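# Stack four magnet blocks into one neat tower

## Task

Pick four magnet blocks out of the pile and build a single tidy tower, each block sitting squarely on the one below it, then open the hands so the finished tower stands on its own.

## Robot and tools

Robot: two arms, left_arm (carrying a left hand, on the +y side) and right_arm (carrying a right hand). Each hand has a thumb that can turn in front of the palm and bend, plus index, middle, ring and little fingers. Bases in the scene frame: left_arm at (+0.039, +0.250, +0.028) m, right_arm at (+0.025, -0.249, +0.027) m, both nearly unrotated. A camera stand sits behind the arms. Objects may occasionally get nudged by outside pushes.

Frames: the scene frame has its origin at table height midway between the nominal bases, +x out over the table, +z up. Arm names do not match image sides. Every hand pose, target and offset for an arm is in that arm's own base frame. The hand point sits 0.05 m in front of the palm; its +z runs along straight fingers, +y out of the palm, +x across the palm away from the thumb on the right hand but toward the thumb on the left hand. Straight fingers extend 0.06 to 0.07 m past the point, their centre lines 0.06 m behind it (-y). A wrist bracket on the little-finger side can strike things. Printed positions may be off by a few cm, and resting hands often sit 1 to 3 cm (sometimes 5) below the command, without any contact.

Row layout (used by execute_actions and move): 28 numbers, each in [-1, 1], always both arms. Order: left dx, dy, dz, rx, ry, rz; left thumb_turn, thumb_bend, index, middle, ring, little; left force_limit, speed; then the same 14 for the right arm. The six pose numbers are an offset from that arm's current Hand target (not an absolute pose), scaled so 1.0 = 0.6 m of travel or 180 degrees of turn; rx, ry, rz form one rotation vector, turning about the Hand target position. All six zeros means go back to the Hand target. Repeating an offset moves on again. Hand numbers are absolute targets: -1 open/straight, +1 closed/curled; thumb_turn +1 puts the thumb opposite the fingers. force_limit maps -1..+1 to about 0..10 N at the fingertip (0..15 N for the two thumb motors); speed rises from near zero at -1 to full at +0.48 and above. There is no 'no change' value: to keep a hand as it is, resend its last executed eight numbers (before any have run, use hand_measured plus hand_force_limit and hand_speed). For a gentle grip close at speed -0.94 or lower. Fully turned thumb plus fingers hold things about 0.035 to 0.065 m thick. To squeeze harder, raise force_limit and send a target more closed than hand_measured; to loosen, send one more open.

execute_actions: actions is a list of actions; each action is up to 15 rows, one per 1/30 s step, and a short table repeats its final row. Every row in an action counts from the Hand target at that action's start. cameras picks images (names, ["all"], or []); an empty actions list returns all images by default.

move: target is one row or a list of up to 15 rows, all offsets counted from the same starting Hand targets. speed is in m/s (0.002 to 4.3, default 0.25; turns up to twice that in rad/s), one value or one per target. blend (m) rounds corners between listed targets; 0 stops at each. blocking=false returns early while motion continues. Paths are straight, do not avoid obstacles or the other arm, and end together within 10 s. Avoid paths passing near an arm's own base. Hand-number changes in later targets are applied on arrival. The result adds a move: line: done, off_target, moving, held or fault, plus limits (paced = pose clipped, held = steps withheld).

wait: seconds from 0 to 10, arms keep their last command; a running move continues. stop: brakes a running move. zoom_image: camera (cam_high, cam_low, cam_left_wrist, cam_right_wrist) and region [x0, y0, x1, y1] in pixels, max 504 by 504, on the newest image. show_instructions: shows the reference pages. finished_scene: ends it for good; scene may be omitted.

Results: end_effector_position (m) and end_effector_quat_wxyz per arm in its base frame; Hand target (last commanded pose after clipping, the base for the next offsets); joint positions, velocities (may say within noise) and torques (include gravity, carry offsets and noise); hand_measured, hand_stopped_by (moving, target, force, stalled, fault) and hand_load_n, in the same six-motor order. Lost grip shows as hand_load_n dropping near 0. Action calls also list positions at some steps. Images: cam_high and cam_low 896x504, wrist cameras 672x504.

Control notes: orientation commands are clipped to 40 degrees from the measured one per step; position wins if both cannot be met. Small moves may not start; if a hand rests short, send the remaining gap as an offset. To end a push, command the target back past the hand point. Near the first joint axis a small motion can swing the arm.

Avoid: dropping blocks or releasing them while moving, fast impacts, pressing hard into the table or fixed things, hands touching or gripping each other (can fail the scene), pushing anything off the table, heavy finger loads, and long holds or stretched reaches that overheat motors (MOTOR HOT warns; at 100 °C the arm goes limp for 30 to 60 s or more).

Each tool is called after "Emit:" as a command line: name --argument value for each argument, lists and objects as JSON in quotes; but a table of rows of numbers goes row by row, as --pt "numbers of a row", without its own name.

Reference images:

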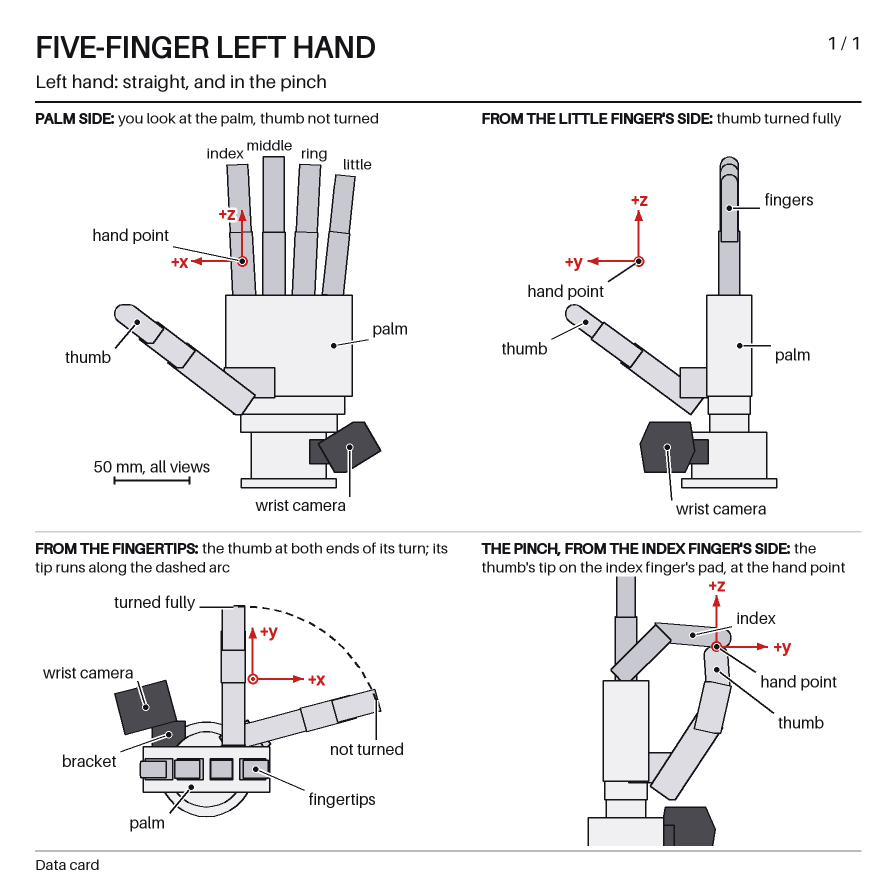

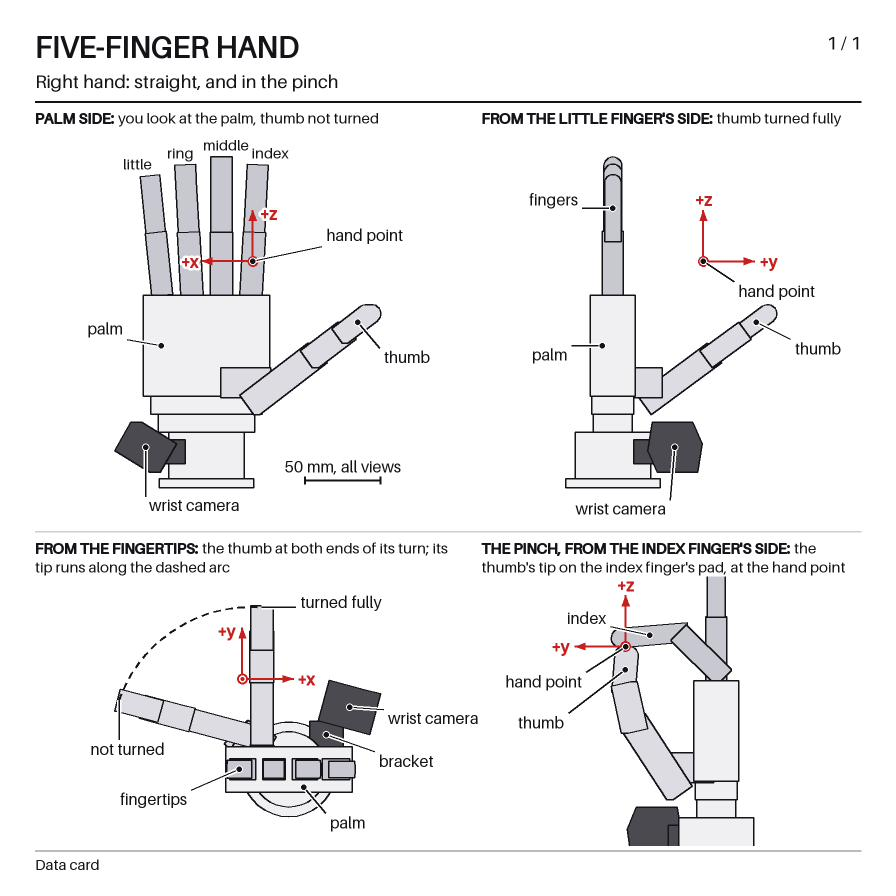

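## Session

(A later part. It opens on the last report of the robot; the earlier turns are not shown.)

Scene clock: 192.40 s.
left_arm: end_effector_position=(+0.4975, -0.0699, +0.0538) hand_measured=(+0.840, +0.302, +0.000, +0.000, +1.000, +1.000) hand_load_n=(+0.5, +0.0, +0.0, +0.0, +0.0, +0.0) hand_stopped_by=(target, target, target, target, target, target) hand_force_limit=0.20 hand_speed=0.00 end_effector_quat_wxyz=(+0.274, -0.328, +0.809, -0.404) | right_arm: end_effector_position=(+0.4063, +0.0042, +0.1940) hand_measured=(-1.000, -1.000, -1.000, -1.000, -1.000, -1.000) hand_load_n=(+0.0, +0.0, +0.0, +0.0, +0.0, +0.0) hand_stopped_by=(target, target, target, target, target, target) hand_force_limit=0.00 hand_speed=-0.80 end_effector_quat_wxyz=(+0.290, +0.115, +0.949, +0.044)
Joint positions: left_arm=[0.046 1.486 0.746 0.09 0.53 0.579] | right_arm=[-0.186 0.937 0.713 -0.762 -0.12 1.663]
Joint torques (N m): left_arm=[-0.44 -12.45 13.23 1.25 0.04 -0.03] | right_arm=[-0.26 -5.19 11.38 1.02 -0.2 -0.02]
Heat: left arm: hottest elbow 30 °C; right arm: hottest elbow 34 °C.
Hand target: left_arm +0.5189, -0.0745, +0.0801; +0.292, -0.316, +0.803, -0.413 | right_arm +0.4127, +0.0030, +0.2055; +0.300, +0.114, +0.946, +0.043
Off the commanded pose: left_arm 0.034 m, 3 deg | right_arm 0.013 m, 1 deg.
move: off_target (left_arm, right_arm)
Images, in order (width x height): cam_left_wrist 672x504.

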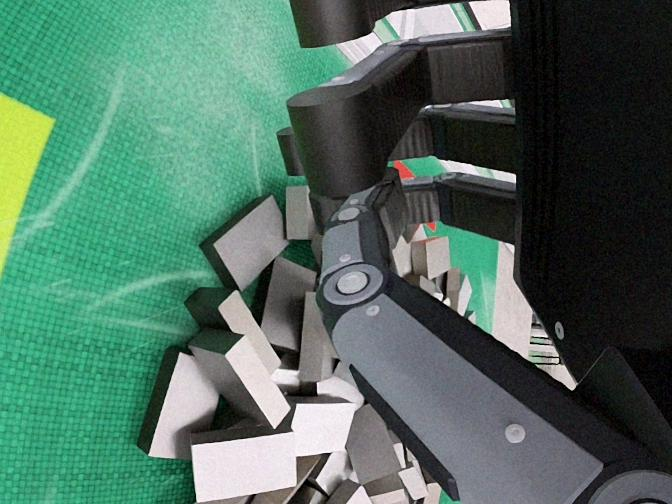

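Emit:
move --pt "-0.08 0.0 0.05 0 0 -0.12 0.84 0.3 0.0 0.0 1 1 0.2 0 0 0 0 0 0 0 -1 -1 -1 -1 -1 -1 0 -0.8" --pt "-0.188 -0.055 0.04 0 0 -0.244 0.84 -0.7 -0.3 -0.3 1 1 0.2 0 0 0 0 0 0 0 -1 -1 -1 -1 -1 -1 0 -0.8" --speed 0.25 --blend '[0.03,0]' --cameras '["cam_left_wrist"]'

Emit:
zoom_image --camera "cam_left_wrist" --region '[0, 50, 350, 350]'

Scene clock: 197.47 s.
left_arm: end_effector_position=(+0.3856, -0.1052, +0.0900) hand_measured=(+0.840, -0.700, -0.300, -0.300, +1.000, +1.000) hand_load_n=(+0.0, +0.0, +0.0, +0.0, +0.0, +0.0) hand_stopped_by=(target, target, target, target, target, target) hand_force_limit=0.20 hand_speed=0.00 end_effector_quat_wxyz=(+0.103, -0.011, +0.864, -0.492) | right_arm: end_effector_position=(+0.4063, +0.0042, +0.1940) hand_measured=(-1.000, -1.000, -1.000, -1.000, -1.000, -1.000) hand_load_n=(+0.0, +0.0, +0.0, +0.0, +0.0, +0.0) hand_stopped_by=(target, target, target, target, target, target) hand_force_limit=0.00 hand_speed=-0.80 end_effector_quat_wxyz=(+0.290, +0.115, +0.949, +0.044)
Joint positions: left_arm=[0.087 1.424 0.871 -0.79 1.038 1.501] | right_arm=[-0.186 0.937 0.713 -0.762 -0.12 1.663]
Joint torques (N m): left_arm=[-0.38 -9.52 13.68 0.32 0.84 0.19] | right_arm=[0.15 -5.19 11.38 1.01 -0.18 -0.01]
Heat: left arm: hottest elbow 31 °C; right arm: hottest elbow 34 °C.
Hand target: left_arm +0.4061, -0.1075, +0.1041; +0.117, +0.007, +0.863, -0.492 | right_arm +0.4127, +0.0030, +0.2055; +0.300, +0.114, +0.946, +0.043
Off the commanded pose: left_arm 0.025 m, 3 deg | right_arm 0.013 m, 1 deg.
move: off_target (left_arm, right_arm); target 2's new numbers were sent with left_arm's hand 0.025 m and 3 deg from that target
Images, in order (width x height): cam_left_wrist 672x504.

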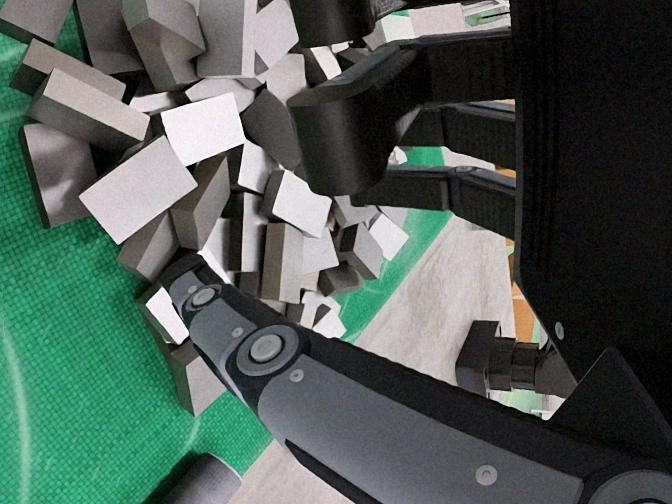

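Scaled by 1.440 from the camera's 672x504 image, which has a finer 960x720 frame.

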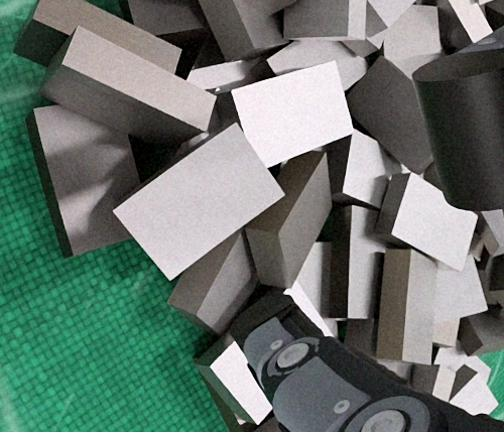

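Emit:
move --pt "-0.007 0.002 -0.118 0 0 0.0167 0.84 -0.8 -0.3 -0.3 1 1 0.2 0 0 0 0 0 0 0 -1 -1 -1 -1 -1 -1 0 -0.8" --speed 0.15 --cameras '["cam_left_wrist"]'

Emit:
zoom_image --camera "cam_left_wrist" --region '[100, 80, 350, 330]'

Scene clock: 200.20 s.
left_arm: end_effector_position=(+0.4034, -0.1036, +0.0398) hand_measured=(+0.840, -0.800, -0.300, -0.300, +1.000, +1.000) hand_load_n=(+0.0, +0.0, +0.0, +0.0, +0.0, +0.0) hand_stopped_by=(target, target, target, target, target, target) hand_force_limit=0.20 hand_speed=0.00 end_effector_quat_wxyz=(+0.136, -0.011, +0.862, -0.489) | right_arm: end_effector_position=(+0.4063, +0.0042, +0.1940) hand_measured=(-1.000, -1.000, -1.000, -1.000, -1.000, -1.000) hand_load_n=(+0.0, +0.0, +0.0, +0.0, +0.0, +0.0) hand_stopped_by=(target, target, target, target, target, target) hand_force_limit=0.00 hand_speed=-0.80 end_effector_quat_wxyz=(+0.290, +0.115, +0.949, +0.044)
Joint positions: left_arm=[0.087 1.512 0.796 -0.516 1.03 1.44] | right_arm=[-0.186 0.937 0.713 -0.762 -0.12 1.663]
Joint torques (N m): left_arm=[-0.21 -9.93 7.41 1.61 0.52 -0.1] | right_arm=[0.15 -5.3 11.34 1.11 -0.2 -0.03]
Heat: left arm: hottest elbow 31 °C; right arm: hottest elbow 34 °C.
Hand target: left_arm +0.4019, -0.1064, +0.0333; +0.130, -0.016, +0.862, -0.489 | right_arm +0.4127, +0.0030, +0.2055; +0.300, +0.114, +0.946, +0.043
Off the commanded pose: left_arm 0.007 m, 1 deg | right_arm 0.013 m, 1 deg.
move: off_target (right_arm)
Images, in order (width x height): cam_left_wrist 672x504.

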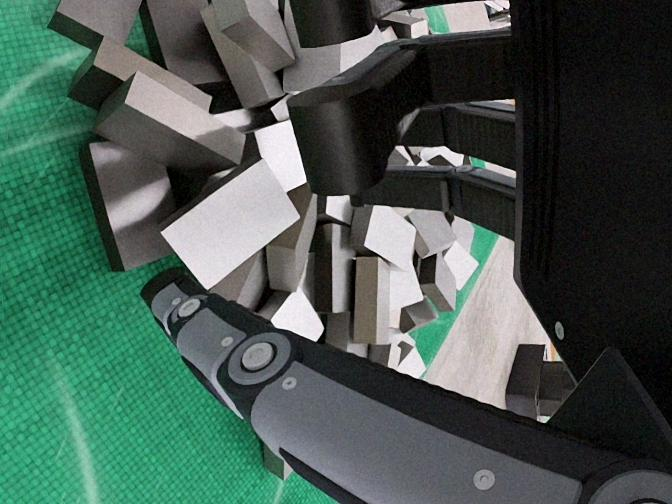

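Scaled by 2.016 from the camera's 672x504 image, which has a finer 960x720 frame.

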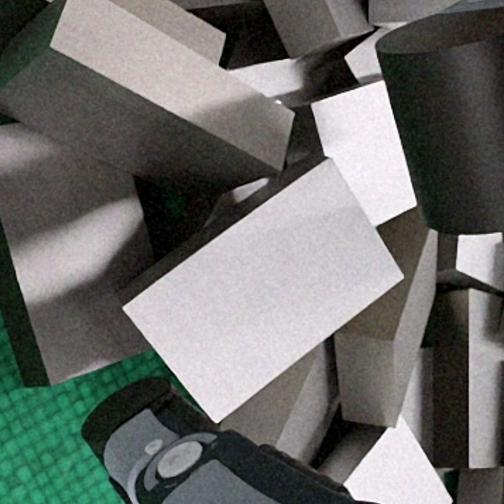

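Emit:
move --pt "-0.001 0.002 -0.034 0 0 0 0.84 -0.9 -0.27 -0.27 1 1 0.2 0 0 0 0 0 0 0 -1 -1 -1 -1 -1 -1 0 -0.8" --speed 0.06 --cameras '["cam_left_wrist","cam_low"]'

Emit:
zoom_image --camera "cam_left_wrist" --region '[100, 80, 350, 330]'

Emit:
zoom_image --camera "cam_low" --region '[480, 170, 680, 310]'

Scene clock: 202.40 s.
left_arm: end_effector_position=(+0.4032, -0.1036, +0.0210) hand_measured=(+0.840, -0.900, -0.270, -0.270, +1.000, +1.000) hand_load_n=(+0.0, +0.0, +0.0, +0.0, +0.0, +0.0) hand_stopped_by=(target, target, target, target, target, target) hand_force_limit=0.20 hand_speed=0.00 end_effector_quat_wxyz=(+0.136, -0.011, +0.862, -0.489) | right_arm: end_effector_position=(+0.4063, +0.0042, +0.1940) hand_measured=(-1.000, -1.000, -1.000, -1.000, -1.000, -1.000) hand_load_n=(+0.0, +0.0, +0.0, +0.0, +0.0, +0.0) hand_stopped_by=(target, target, target, target, target, target) hand_force_limit=0.00 hand_speed=-0.80 end_effector_quat_wxyz=(+0.290, +0.115, +0.949, +0.044)
Joint positions: left_arm=[0.087 1.552 0.776 -0.456 1.03 1.439] | right_arm=[-0.186 0.937 0.713 -0.762 -0.12 1.663]
Joint torques (N m): left_arm=[0.09 -9.88 6.95 1.58 0.56 -0.05] | right_arm=[-0.32 -5.3 11.4 1.2 -0.21 -0.02]
Heat: left arm: hottest elbow 31 °C; right arm: hottest elbow 34 °C.
Hand target: left_arm +0.4013, -0.1052, +0.0128; +0.130, -0.016, +0.863, -0.489 | right_arm +0.4127, +0.0030, +0.2055; +0.300, +0.114, +0.946, +0.043
Off the commanded pose: left_arm 0.008 m, 1 deg | right_arm 0.013 m, 1 deg.
move: off_target (right_arm)
Images, in order (width x height): cam_low 896x504, cam_left_wrist 672x504.

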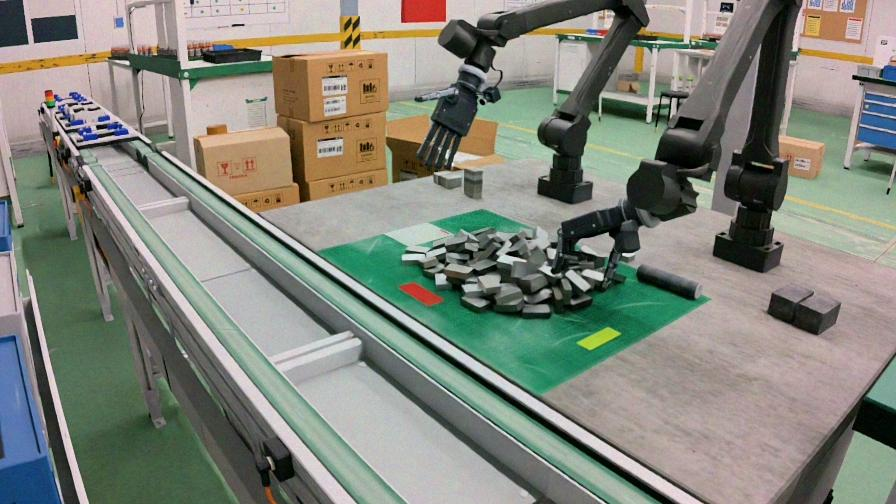

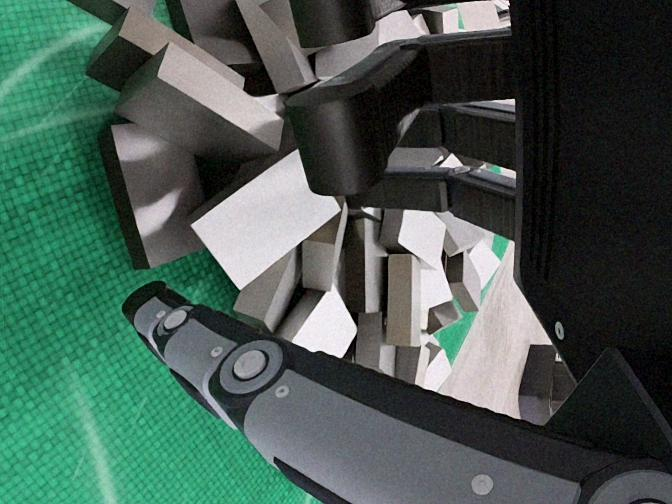

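Scaled by 2.016 from the camera's 672x504 image, which has a finer 960x720 frame.

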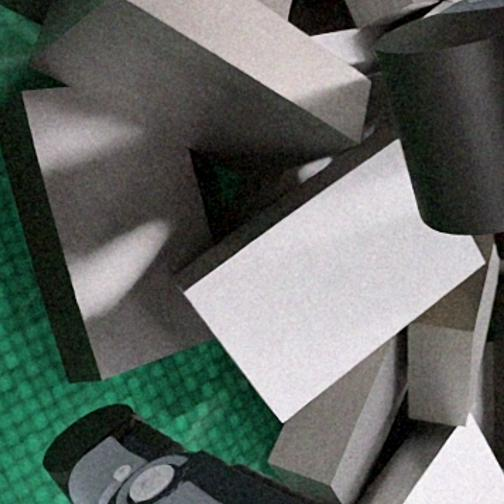

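Scaled by 2.520 from the camera's 896x504 image, which has a finer 1280x720 frame.

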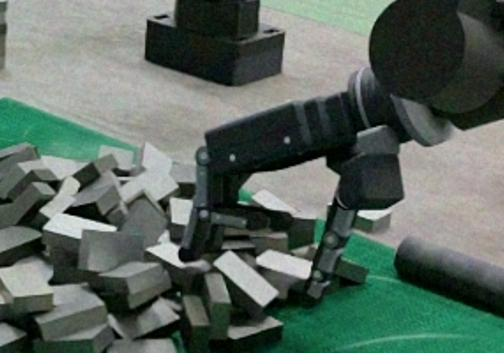

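Emit:
move --pt "0 0 -0.005 0 0 0 0.84 -0.9 -0.2 -0.2 1 1 0.2 -0.5 0 0 0 0 0 0 -1 -1 -1 -1 -1 -1 0 -0.8" --pt "0 0 -0.005 0 0 0 0.84 -0.5 -0.2 -0.2 1 1 0.2 -0.85 0 0 0 0 0 0 -1 -1 -1 -1 -1 -1 0 -0.8" --speed 0.06 --cameras '["cam_left_wrist"]'

Emit:
zoom_image --camera "cam_left_wrist" --region '[100, 80, 350, 330]'

Scene clock: 206.60 s.
left_arm: end_effector_position=(+0.4048, -0.1035, +0.0196) hand_measured=(+0.840, -0.500, -0.200, -0.200, +1.000, +1.000) hand_load_n=(+0.0, +0.5, +0.0, +0.0, +0.0, +0.0) hand_stopped_by=(target, target, target, target, target, target) hand_force_limit=0.20 hand_speed=-0.85 end_effector_quat_wxyz=(+0.138, -0.010, +0.862, -0.488) | right_arm: end_effector_position=(+0.4063, +0.0042, +0.1940) hand_measured=(-1.000, -1.000, -1.000, -1.000, -1.000, -1.000) hand_load_n=(+0.0, +0.0, +0.0, +0.0, +0.0, +0.0) hand_stopped_by=(target, target, target, target, target, target) hand_force_limit=0.00 hand_speed=-0.80 end_effector_quat_wxyz=(+0.290, +0.115, +0.949, +0.044)
Joint positions: left_arm=[0.087 1.557 0.776 -0.447 1.03 1.439] | right_arm=[-0.186 0.937 0.713 -0.762 -0.12 1.663]
Joint torques (N m): left_arm=[0.03 -9.76 6.68 1.61 0.56 -0.06] | right_arm=[-0.44 -5.25 11.37 1.09 -0.21 -0.02]
Heat: left arm: hottest elbow 30 °C; right arm: hottest elbow 34 °C.
Hand target: left_arm +0.4013, -0.1051, +0.0099; +0.130, -0.016, +0.863, -0.489 | right_arm +0.4127, +0.0030, +0.2055; +0.300, +0.114, +0.946, +0.043
Off the commanded pose: left_arm 0.011 m, 1 deg | right_arm 0.013 m, 1 deg.
move: off_target (left_arm, right_arm); target 2's new numbers were sent with left_arm's hand 0.011 m and 1 deg from that target
Images, in order (width x height): cam_left_wrist 672x504.

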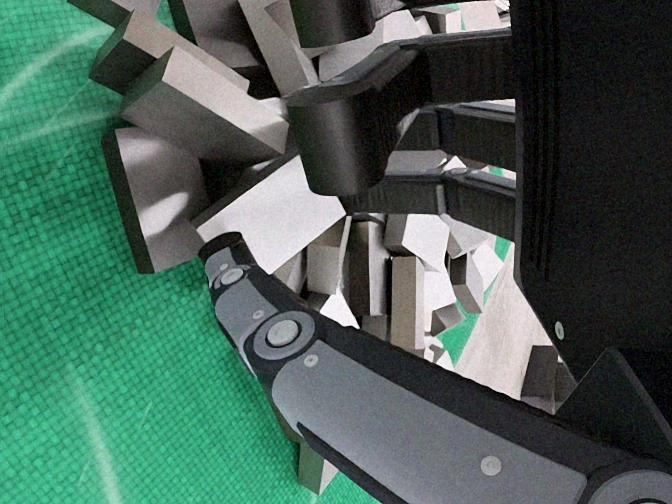

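Scaled by 2.016 from the camera's 672x504 image, which has a finer 960x720 frame.

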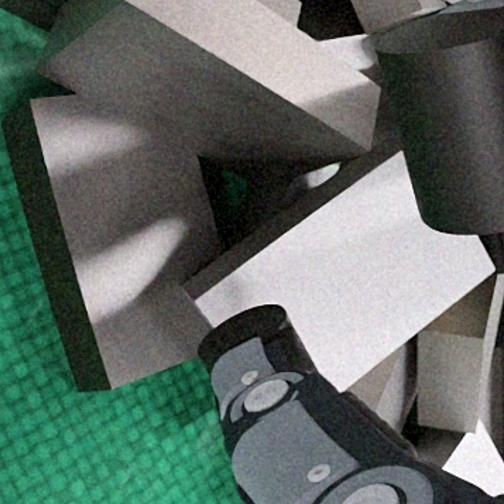

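Emit:
move --pt "0 0.002 0.03 0 0 0 0.84 -0.9 -0.27 -0.27 1 1 0.2 0 0 0 0 0 0 0 -1 -1 -1 -1 -1 -1 0 -0.8" --pt "0.0 0.0 -0.015 0 0 0 0.84 -0.9 -0.27 -0.27 1 1 0.2 0 0 0 0 0 0 0 -1 -1 -1 -1 -1 -1 0 -0.8" --speed 0.06 --cameras '["cam_left_wrist"]'

Emit:
zoom_image --camera "cam_left_wrist" --region '[100, 80, 350, 330]'

Scene clock: 208.77 s.
left_arm: end_effector_position=(+0.4055, -0.1047, +0.0178) hand_measured=(+0.840, -0.900, -0.270, -0.270, +1.000, +1.000) hand_load_n=(+0.0, -0.5, +0.0, -0.5, +0.0, +0.0) hand_stopped_by=(target, target, target, target, target, target) hand_force_limit=0.20 hand_speed=0.00 end_effector_quat_wxyz=(+0.141, -0.008, +0.859, -0.492) | right_arm: end_effector_position=(+0.4063, +0.0042, +0.1940) hand_measured=(-1.000, -1.000, -1.000, -1.000, -1.000, -1.000) hand_load_n=(+0.0, +0.0, +0.0, +0.0, +0.0, +0.0) hand_stopped_by=(target, target, target, target, target, target) hand_force_limit=0.00 hand_speed=-0.80 end_effector_quat_wxyz=(+0.290, +0.115, +0.949, +0.044)
Joint positions: left_arm=[0.087 1.562 0.77 -0.426 1.038 1.436] | right_arm=[-0.186 0.937 0.713 -0.762 -0.12 1.663]
Joint torques (N m): left_arm=[0.09 -8.64 6.43 1.8 0.2 0] | right_arm=[-0.15 -5.07 11.34 1.1 -0.2 -0.01]
Heat: left arm: hottest elbow 30 °C; right arm: hottest elbow 34 °C.
Hand target: left_arm +0.4014, -0.1052, +0.0009; +0.130, -0.015, +0.862, -0.489 | right_arm +0.4127, +0.0030, +0.2055; +0.300, +0.114, +0.946, +0.043
Off the commanded pose: left_arm 0.017 m, 2 deg | right_arm 0.013 m, 1 deg.
move: off_target (left_arm, right_arm)
Images, in order (width x height): cam_left_wrist 672x504.

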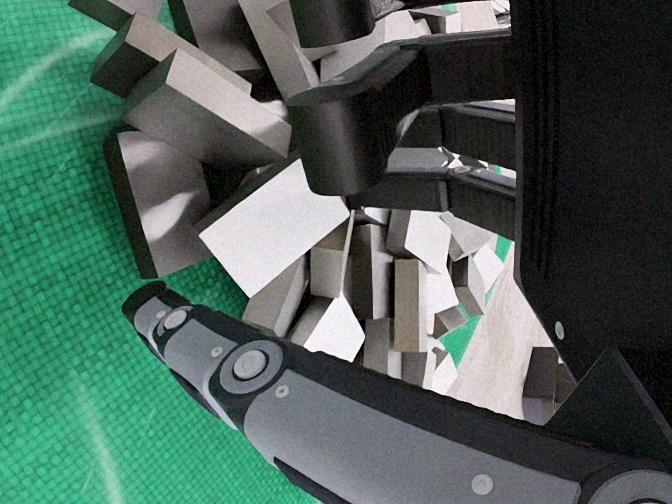

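Scaled by 2.016 from the camera's 672x504 image, which has a finer 960x720 frame.

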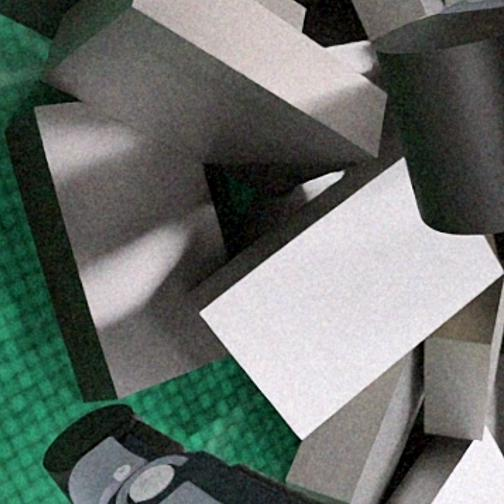

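Emit:
move --pt "0 0.0 0.1 0 0 0 0.84 -0.7 -0.3 -0.3 1 1 0.2 0 0 0 0 0 0 0 -1 -1 -1 -1 -1 -1 0 -0.8" --pt "0 0.2 0.2 0 0 0 0.84 -0.7 -0.3 -0.3 1 1 0.2 0 0 0 0 0 0 0 -1 -1 -1 -1 -1 -1 0 -0.8" --speed 0.2 --blend '[0.03,0]' --cameras '["all"]'

Emit:
zoom_image --camera "cam_high" --region '[390, 180, 560, 330]'

Emit:
zoom_image --camera "cam_right_wrist" --region '[372, 0, 672, 200]'

Emit:
zoom_image --camera "cam_low" --region '[390, 200, 660, 340]'

Scene clock: 212.13 s.
left_arm: end_effector_position=(+0.3831, +0.0046, +0.1115) hand_measured=(+0.840, -0.700, -0.300, -0.300, +1.000, +1.000) hand_load_n=(+0.0, +0.0, -0.5, +0.0, +0.0, +0.5) hand_stopped_by=(target, target, target, target, target, target) hand_force_limit=0.20 hand_speed=0.00 end_effector_quat_wxyz=(+0.115, -0.024, +0.863, -0.492) | right_arm: end_effector_position=(+0.4063, +0.0042, +0.1940) hand_measured=(-1.000, -1.000, -1.000, -1.000, -1.000, -1.000) hand_load_n=(+0.0, +0.0, +0.0, +0.0, +0.0, -0.5) hand_stopped_by=(target, target, target, target, target, target) hand_force_limit=0.00 hand_speed=-0.80 end_effector_quat_wxyz=(+0.290, +0.115, +0.949, +0.044)
Joint positions: left_arm=[0.372 1.515 1.034 -1.292 1.047 2.005] | right_arm=[-0.186 0.937 0.713 -0.762 -0.12 1.663]
Joint torques (N m): left_arm=[1.03 -10.11 13.08 -0.34 0.84 0.19] | right_arm=[-0.26 -5.42 11.41 1.02 -0.21 -0.01]
Heat: left arm: hottest elbow 30 °C; right arm: hottest elbow 34 °C.
Hand target: left_arm +0.4014, +0.0148, +0.1209; +0.130, -0.015, +0.863, -0.489 | right_arm +0.4127, +0.0030, +0.2055; +0.300, +0.114, +0.946, +0.043
Off the commanded pose: left_arm 0.023 m, 2 deg | right_arm 0.013 m, 1 deg.
move: off_target (left_arm, right_arm); blend cut to 0.0297 m at target 1

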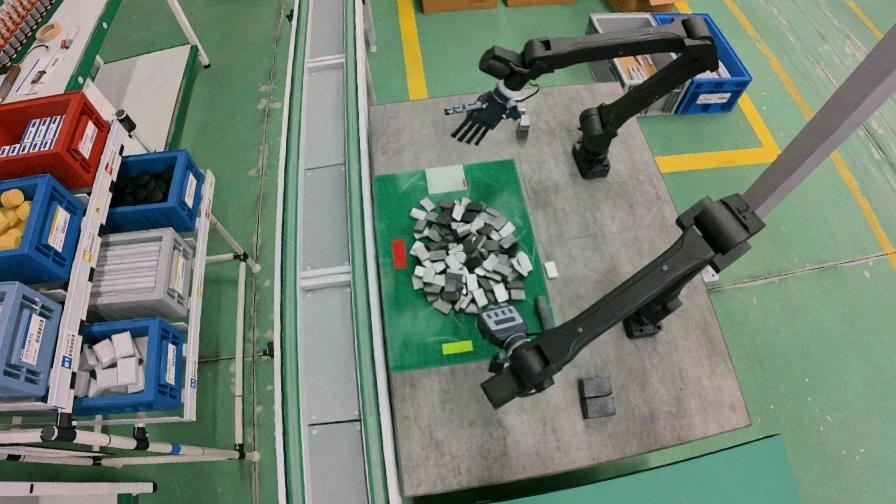

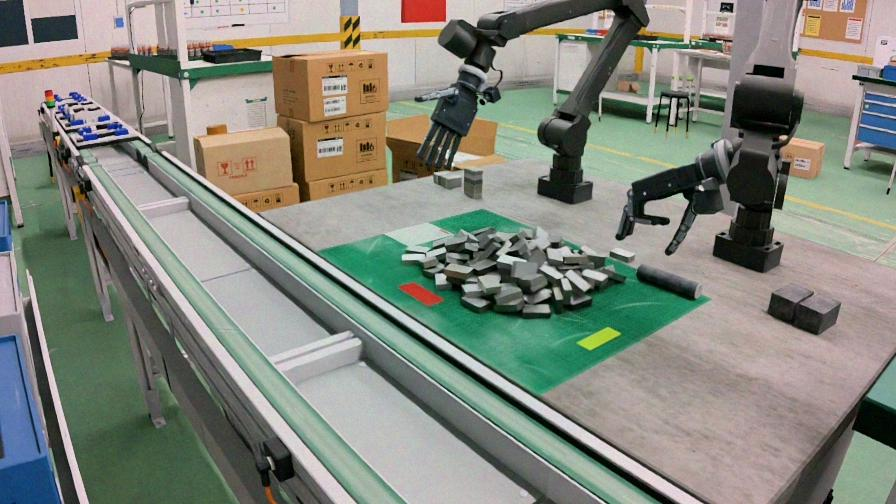

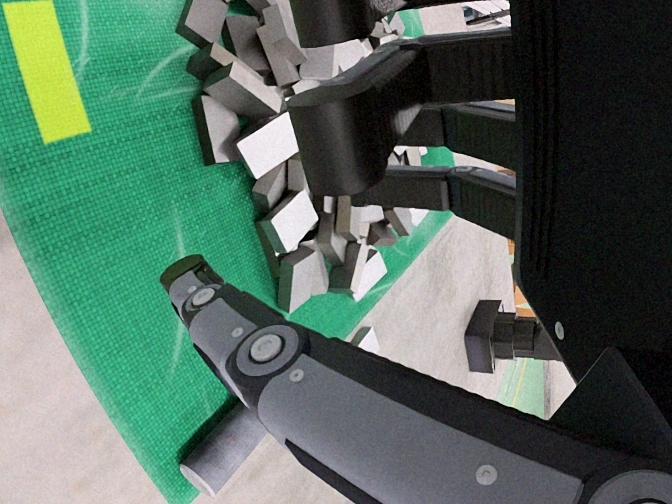

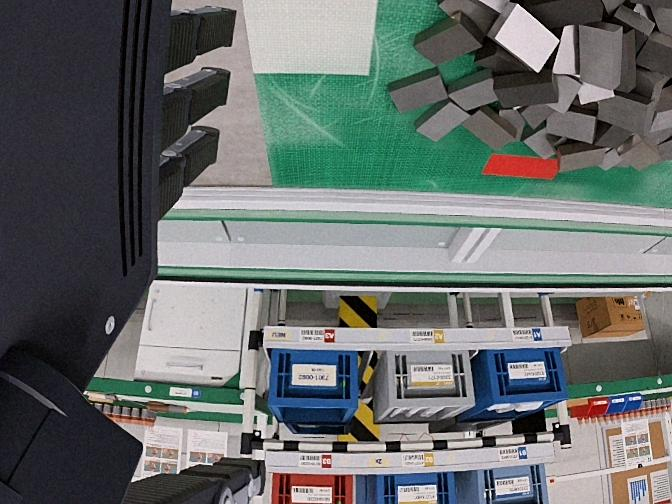

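Scaled by 2.965 from the camera's 896x504 image, which has a finer 1280x720 frame.

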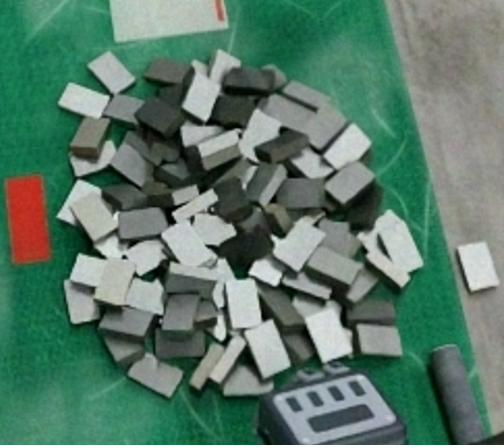

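Scaled by 1.680 from the camera's 672x504 image, which has a finer 960x720 frame.

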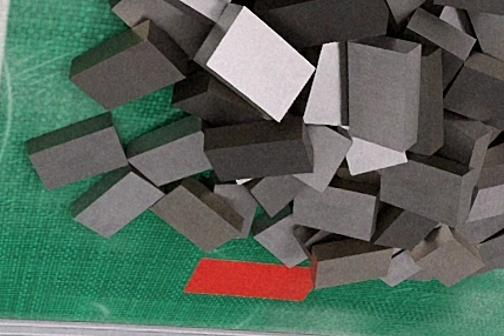

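Scaled by 1.867 from the camera's 896x504 image, which has a finer 1280x720 frame.

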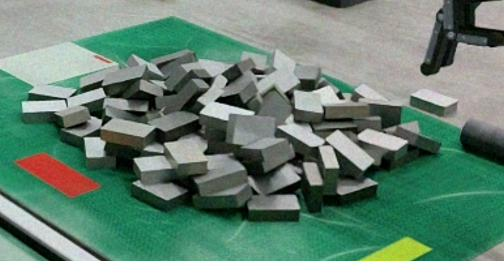

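Emit:
move --pt "0.01 -0.28 -0.067 0 0 0 0.84 0.6 0.0 0.0 1 1 0.2 0 0 0 0 0 0 0 -1 -1 -1 -1 -1 -1 0 -0.8" --pt "0.01 -0.285 -0.2 0 0 0 0.84 0.6 0.0 0.0 1 1 0.2 0 0 0 0 0 0 0 -1 -1 -1 -1 -1 -1 0 -0.8" --speed '[0.25,0.08]' --cameras '["cam_left_wrist","cam_low"]'

Emit:
zoom_image --camera "cam_low" --region '[480, 170, 680, 310]'

Scene clock: 217.23 s.
left_arm: end_effector_position=(+0.4133, -0.1523, +0.0195) hand_measured=(+0.840, +0.600, +0.000, +0.000, +1.000, +1.000) hand_load_n=(+0.0, +0.0, +0.0, -3.5, +0.0, +0.0) hand_stopped_by=(target, target, target, target, target, target) hand_force_limit=0.20 hand_speed=0.00 end_effector_quat_wxyz=(+0.143, -0.012, +0.859, -0.492) | right_arm: end_effector_position=(+0.4063, +0.0042, +0.1940) hand_measured=(-1.000, -1.000, -1.000, -1.000, -1.000, -1.000) hand_load_n=(+0.0, +0.0, +0.0, +0.0, +0.0, +0.0) hand_stopped_by=(target, target, target, target, target, target) hand_force_limit=0.00 hand_speed=-0.80 end_effector_quat_wxyz=(+0.290, +0.115, +0.949, +0.044)
Joint positions: left_arm=[-0.038 1.556 0.745 -0.214 0.981 1.209] | right_arm=[-0.186 0.937 0.713 -0.762 -0.12 1.663]
Joint torques (N m): left_arm=[-0.56 -8.47 6.52 2.11 0.17 0.02] | right_arm=[-0.38 -5.25 11.36 1.11 -0.22 -0.02]
Heat: left arm: hottest elbow 30 °C; right arm: hottest elbow 34 °C.
Hand target: left_arm +0.4074, -0.1561, +0.0010; +0.130, -0.016, +0.863, -0.489 | right_arm +0.4127, +0.0030, +0.2055; +0.300, +0.114, +0.946, +0.043
Off the commanded pose: left_arm 0.020 m, 2 deg | right_arm 0.013 m, 1 deg.
move: off_target (left_arm, right_arm)
Images, in order (width x height): cam_low 896x504, cam_left_wrist 672x504.

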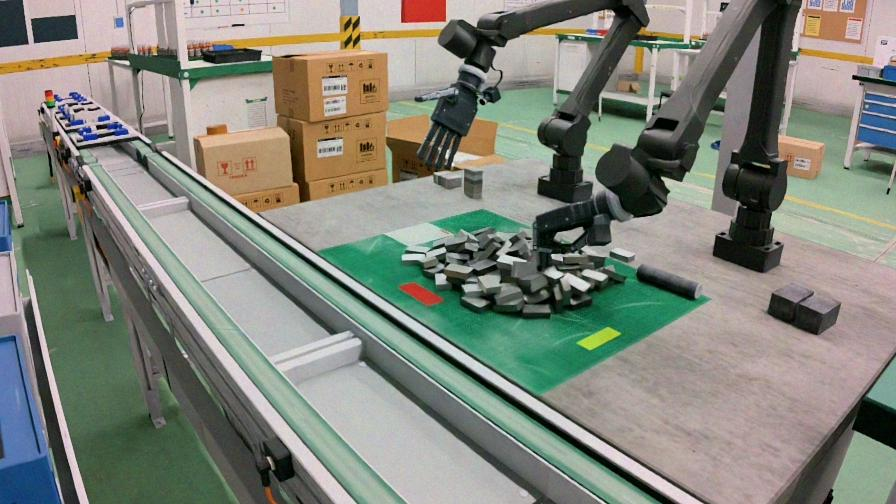

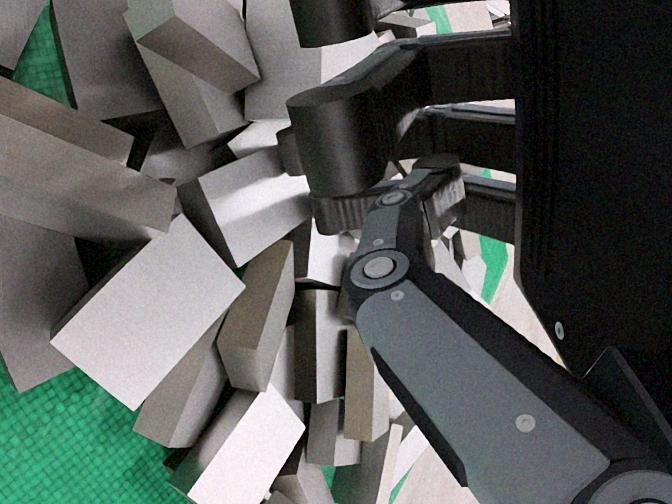

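Scaled by 2.520 from the camera's 896x504 image, which has a finer 1280x720 frame.

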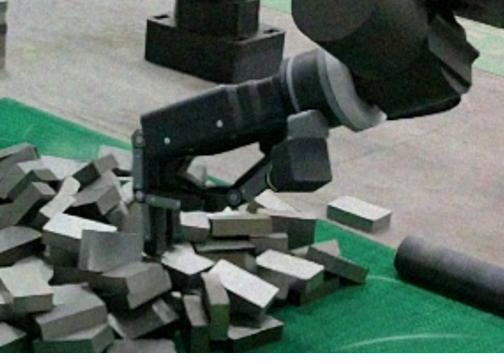

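Emit:
move --pt "0.01 -0.01 0.04 0 0 0 0.84 0.6 0.0 0.0 1 1 0.2 0 0 0 0 0 0 0 -1 -1 -1 -1 -1 -1 0 -0.8" --pt "0.0 -0.03 0.0 0 0 0 0.84 0.6 0.0 0.0 1 1 0.2 0 0 0 0 0 0 0 -1 -1 -1 -1 -1 -1 0 -0.8" --speed '[0.15,0.08]' --cameras '["cam_left_wrist"]'

Scene clock: 219.20 s.
left_arm: end_effector_position=(+0.4108, -0.1710, +0.0098) hand_measured=(+0.840, +0.600, +0.000, +0.000, +1.000, +1.000) hand_load_n=(+0.0, +0.0, +0.0, +0.0, +0.0, +0.0) hand_stopped_by=(target, target, target, target, target, target) hand_force_limit=0.20 hand_speed=0.00 end_effector_quat_wxyz=(+0.138, -0.010, +0.861, -0.489) | right_arm: end_effector_position=(+0.4063, +0.0042, +0.1940) hand_measured=(-1.000, -1.000, -1.000, -1.000, -1.000, -1.000) hand_load_n=(+0.0, +0.0, +0.0, +0.0, +0.0, +0.0) hand_stopped_by=(target, target, target, target, target, target) hand_force_limit=0.00 hand_speed=-0.80 end_effector_quat_wxyz=(+0.290, +0.115, +0.949, +0.044)
Joint positions: left_arm=[-0.089 1.577 0.733 -0.142 0.951 1.151] | right_arm=[-0.186 0.937 0.713 -0.762 -0.12 1.663]
Joint torques (N m): left_arm=[-0.21 -9.99 6.78 1.99 0.39 -0.11] | right_arm=[-0.09 -5.19 11.43 1.09 -0.2 0]
Heat: left arm: hottest elbow 30 °C; right arm: hottest elbow 34 °C.
Hand target: left_arm +0.4072, -0.1741, +0.0009; +0.130, -0.016, +0.863, -0.489 | right_arm +0.4127, +0.0030, +0.2055; +0.300, +0.114, +0.946, +0.043
Off the commanded pose: left_arm 0.010 m, 1 deg | right_arm 0.013 m, 1 deg.
move: off_target (right_arm)
Images, in order (width x height): cam_left_wrist 672x504.

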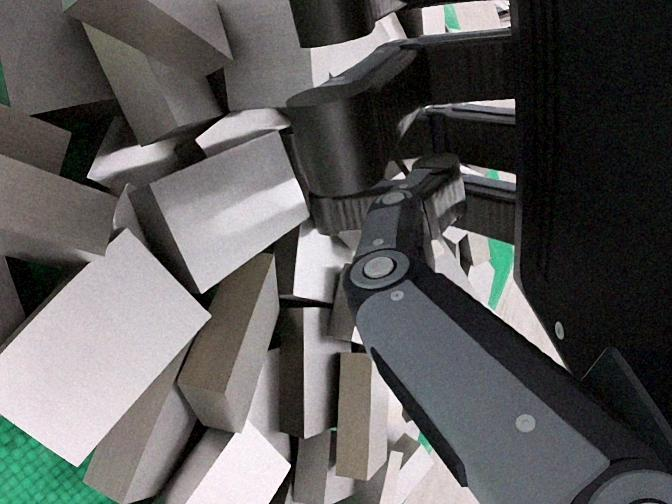

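Emit:
move --pt "0.0 0.24 0.003 0 0 0 0.84 0.6 0.0 0.0 1 1 0.2 0 0 0 0 0 0 0 -1 -1 -1 -1 -1 -1 0 -0.8" --speed '[0.08]' --cameras '["cam_left_wrist","cam_low"]'

Emit:
zoom_image --camera "cam_low" --region '[480, 190, 680, 330]'

Scene clock: 222.50 s.
left_arm: end_effector_position=(+0.3896, -0.0381, -0.0004) hand_measured=(+0.840, +0.600, +0.000, +0.000, +1.000, +1.000) hand_load_n=(+0.0, +0.0, +0.0, +0.0, +0.0, +0.0) hand_stopped_by=(target, target, target, target, target, target) hand_force_limit=0.20 hand_speed=0.00 end_effector_quat_wxyz=(+0.120, -0.023, +0.862, -0.492) | right_arm: end_effector_position=(+0.4063, +0.0042, +0.1940) hand_measured=(-1.000, -1.000, -1.000, -1.000, -1.000, -1.000) hand_load_n=(+0.0, +0.0, +0.0, +0.0, +0.0, +0.0) hand_stopped_by=(target, target, target, target, target, target) hand_force_limit=0.00 hand_speed=-0.80 end_effector_quat_wxyz=(+0.290, +0.115, +0.949, +0.044)
Joint positions: left_arm=[0.264 1.653 0.84 -0.756 1.063 1.781] | right_arm=[-0.186 0.937 0.713 -0.762 -0.12 1.663]
Joint torques (N m): left_arm=[0.85 -10.4 10.8 -0.02 0.61 0.2] | right_arm=[-0.21 -5.36 11.38 1.05 -0.22 -0.01]
Heat: left arm: hottest elbow 30 °C; right arm: hottest elbow 34 °C.
Hand target: left_arm +0.4074, -0.0301, +0.0027; +0.130, -0.016, +0.862, -0.489 | right_arm +0.4127, +0.0030, +0.2055; +0.300, +0.114, +0.946, +0.043
Off the commanded pose: left_arm 0.020 m, 1 deg | right_arm 0.013 m, 1 deg.
move: off_target (left_arm, right_arm)
Images, in order (width x height): cam_low 896x504, cam_left_wrist 672x504.

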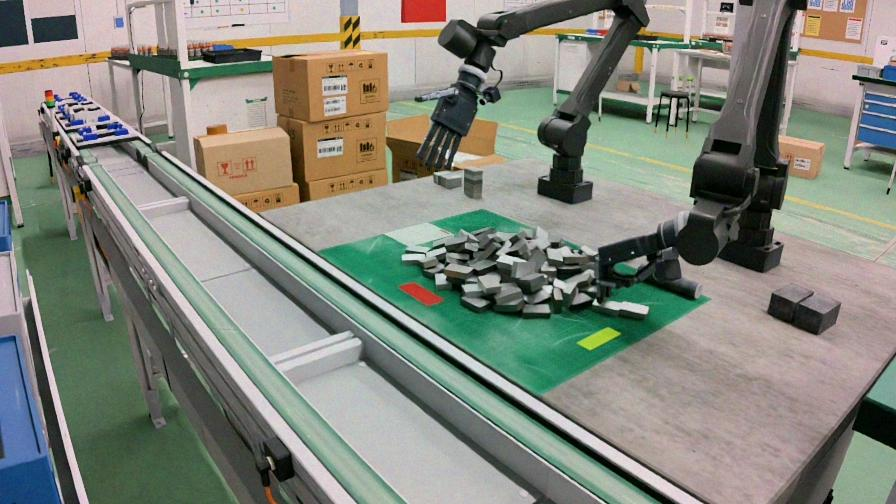

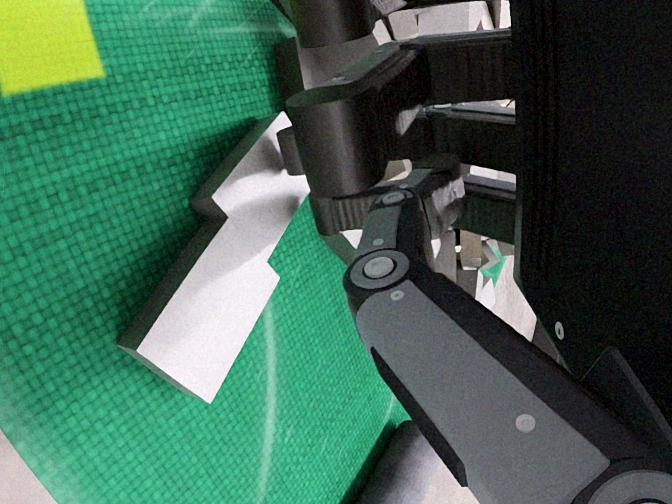

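Scaled by 2.520 from the camera's 896x504 image, which has a finer 1280x720 frame.

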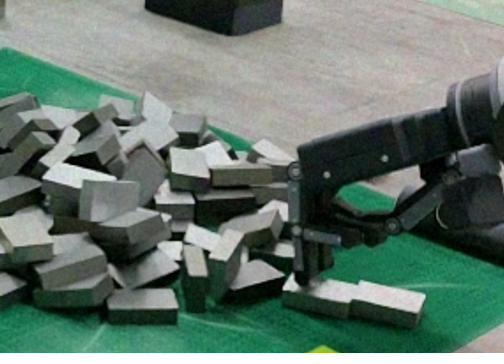

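Emit:
move --pt "0.0 -0.02 0.05 0 0 0 0.84 0.6 0.0 0.0 1 1 0.2 0 0 0 0 0 0 0 -1 -1 -1 -1 -1 -1 0 -0.8" --pt "0.03 0.08 0.2 0 0 0 0.84 0.6 0.0 0.0 1 1 0.2 0 0 0 0 0 0 0 -1 -1 -1 -1 -1 -1 0 -0.8" --speed '[0.1,0.25]' --cameras '["cam_left_wrist","cam_low","cam_high"]'

Emit:
zoom_image --camera "cam_high" --region '[390, 200, 560, 350]'

Scene clock: 225.33 s.
left_arm: end_effector_position=(+0.4071, +0.0074, +0.1129) hand_measured=(+0.840, +0.600, +0.000, +0.000, +1.000, +1.000) hand_load_n=(+0.0, +0.0, +0.0, +0.0, +0.0, +0.0) hand_stopped_by=(target, target, target, target, target, target) hand_force_limit=0.20 hand_speed=0.00 end_effector_quat_wxyz=(+0.114, -0.025, +0.862, -0.494) | right_arm: end_effector_position=(+0.4063, +0.0042, +0.1940) hand_measured=(-1.000, -1.000, -1.000, -1.000, -1.000, -1.000) hand_load_n=(+0.0, +0.0, +0.0, +0.0, +0.5, +0.0) hand_stopped_by=(target, target, target, target, target, target) hand_force_limit=0.00 hand_speed=-0.80 end_effector_quat_wxyz=(+0.290, +0.115, +0.949, +0.044)
Joint positions: left_arm=[0.358 1.568 1.099 -1.283 1.054 1.976] | right_arm=[-0.186 0.937 0.713 -0.762 -0.12 1.663]
Joint torques (N m): left_arm=[0.91 -11.11 13.23 -0.29 0.68 0.19] | right_arm=[-0.32 -5.42 11.41 1.03 -0.22 -0.01]
Heat: left arm: hottest elbow 31 °C; right arm: hottest elbow 34 °C.
Hand target: left_arm +0.4254, +0.0178, +0.1227; +0.130, -0.016, +0.863, -0.489 | right_arm +0.4127, +0.0030, +0.2055; +0.300, +0.114, +0.946, +0.043
Off the commanded pose: left_arm 0.023 m, 2 deg | right_arm 0.013 m, 1 deg.
move: off_target (left_arm, right_arm)
Images, in order (width x height): cam_high 896x504, cam_low 896x504, cam_left_wrist 672x504.

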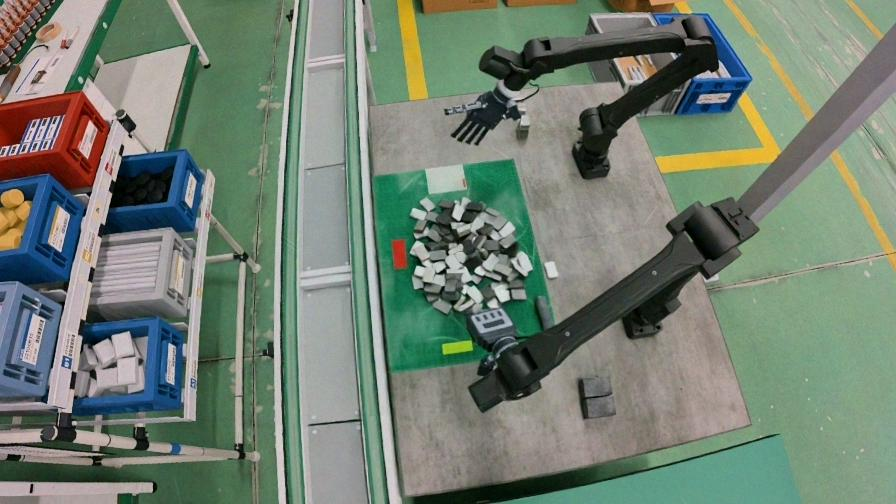

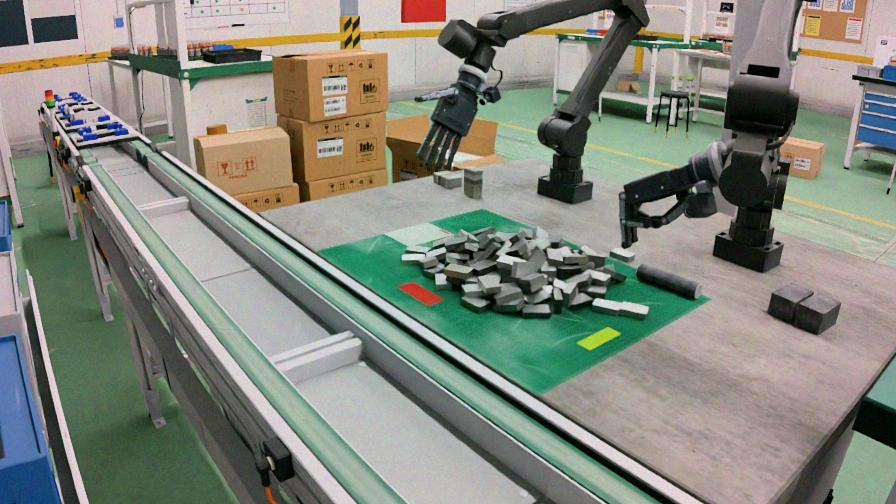

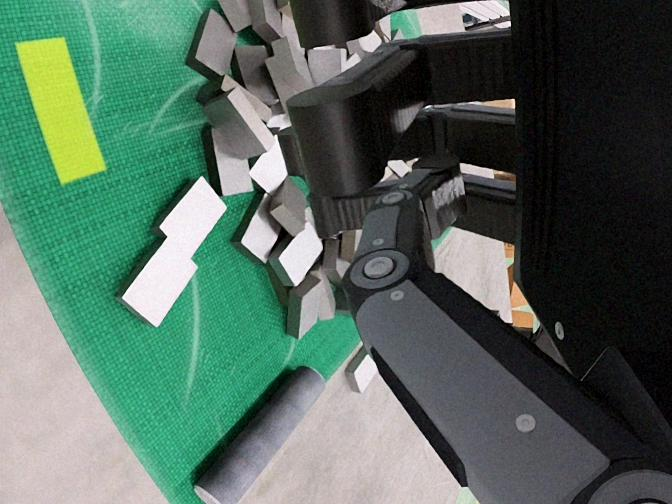

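Scaled by 2.965 from the camera's 896x504 image, which has a finer 1280x720 frame.

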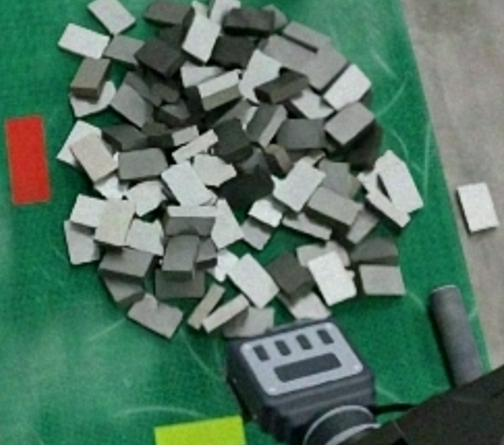

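Emit:
zoom_image --camera "cam_left_wrist" --region '[100, 0, 440, 400]'

Scaled by 1.260 from the camera's 672x504 image, which has a finer 960x720 frame.

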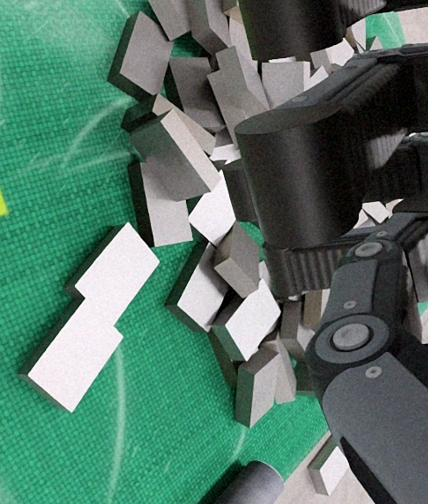

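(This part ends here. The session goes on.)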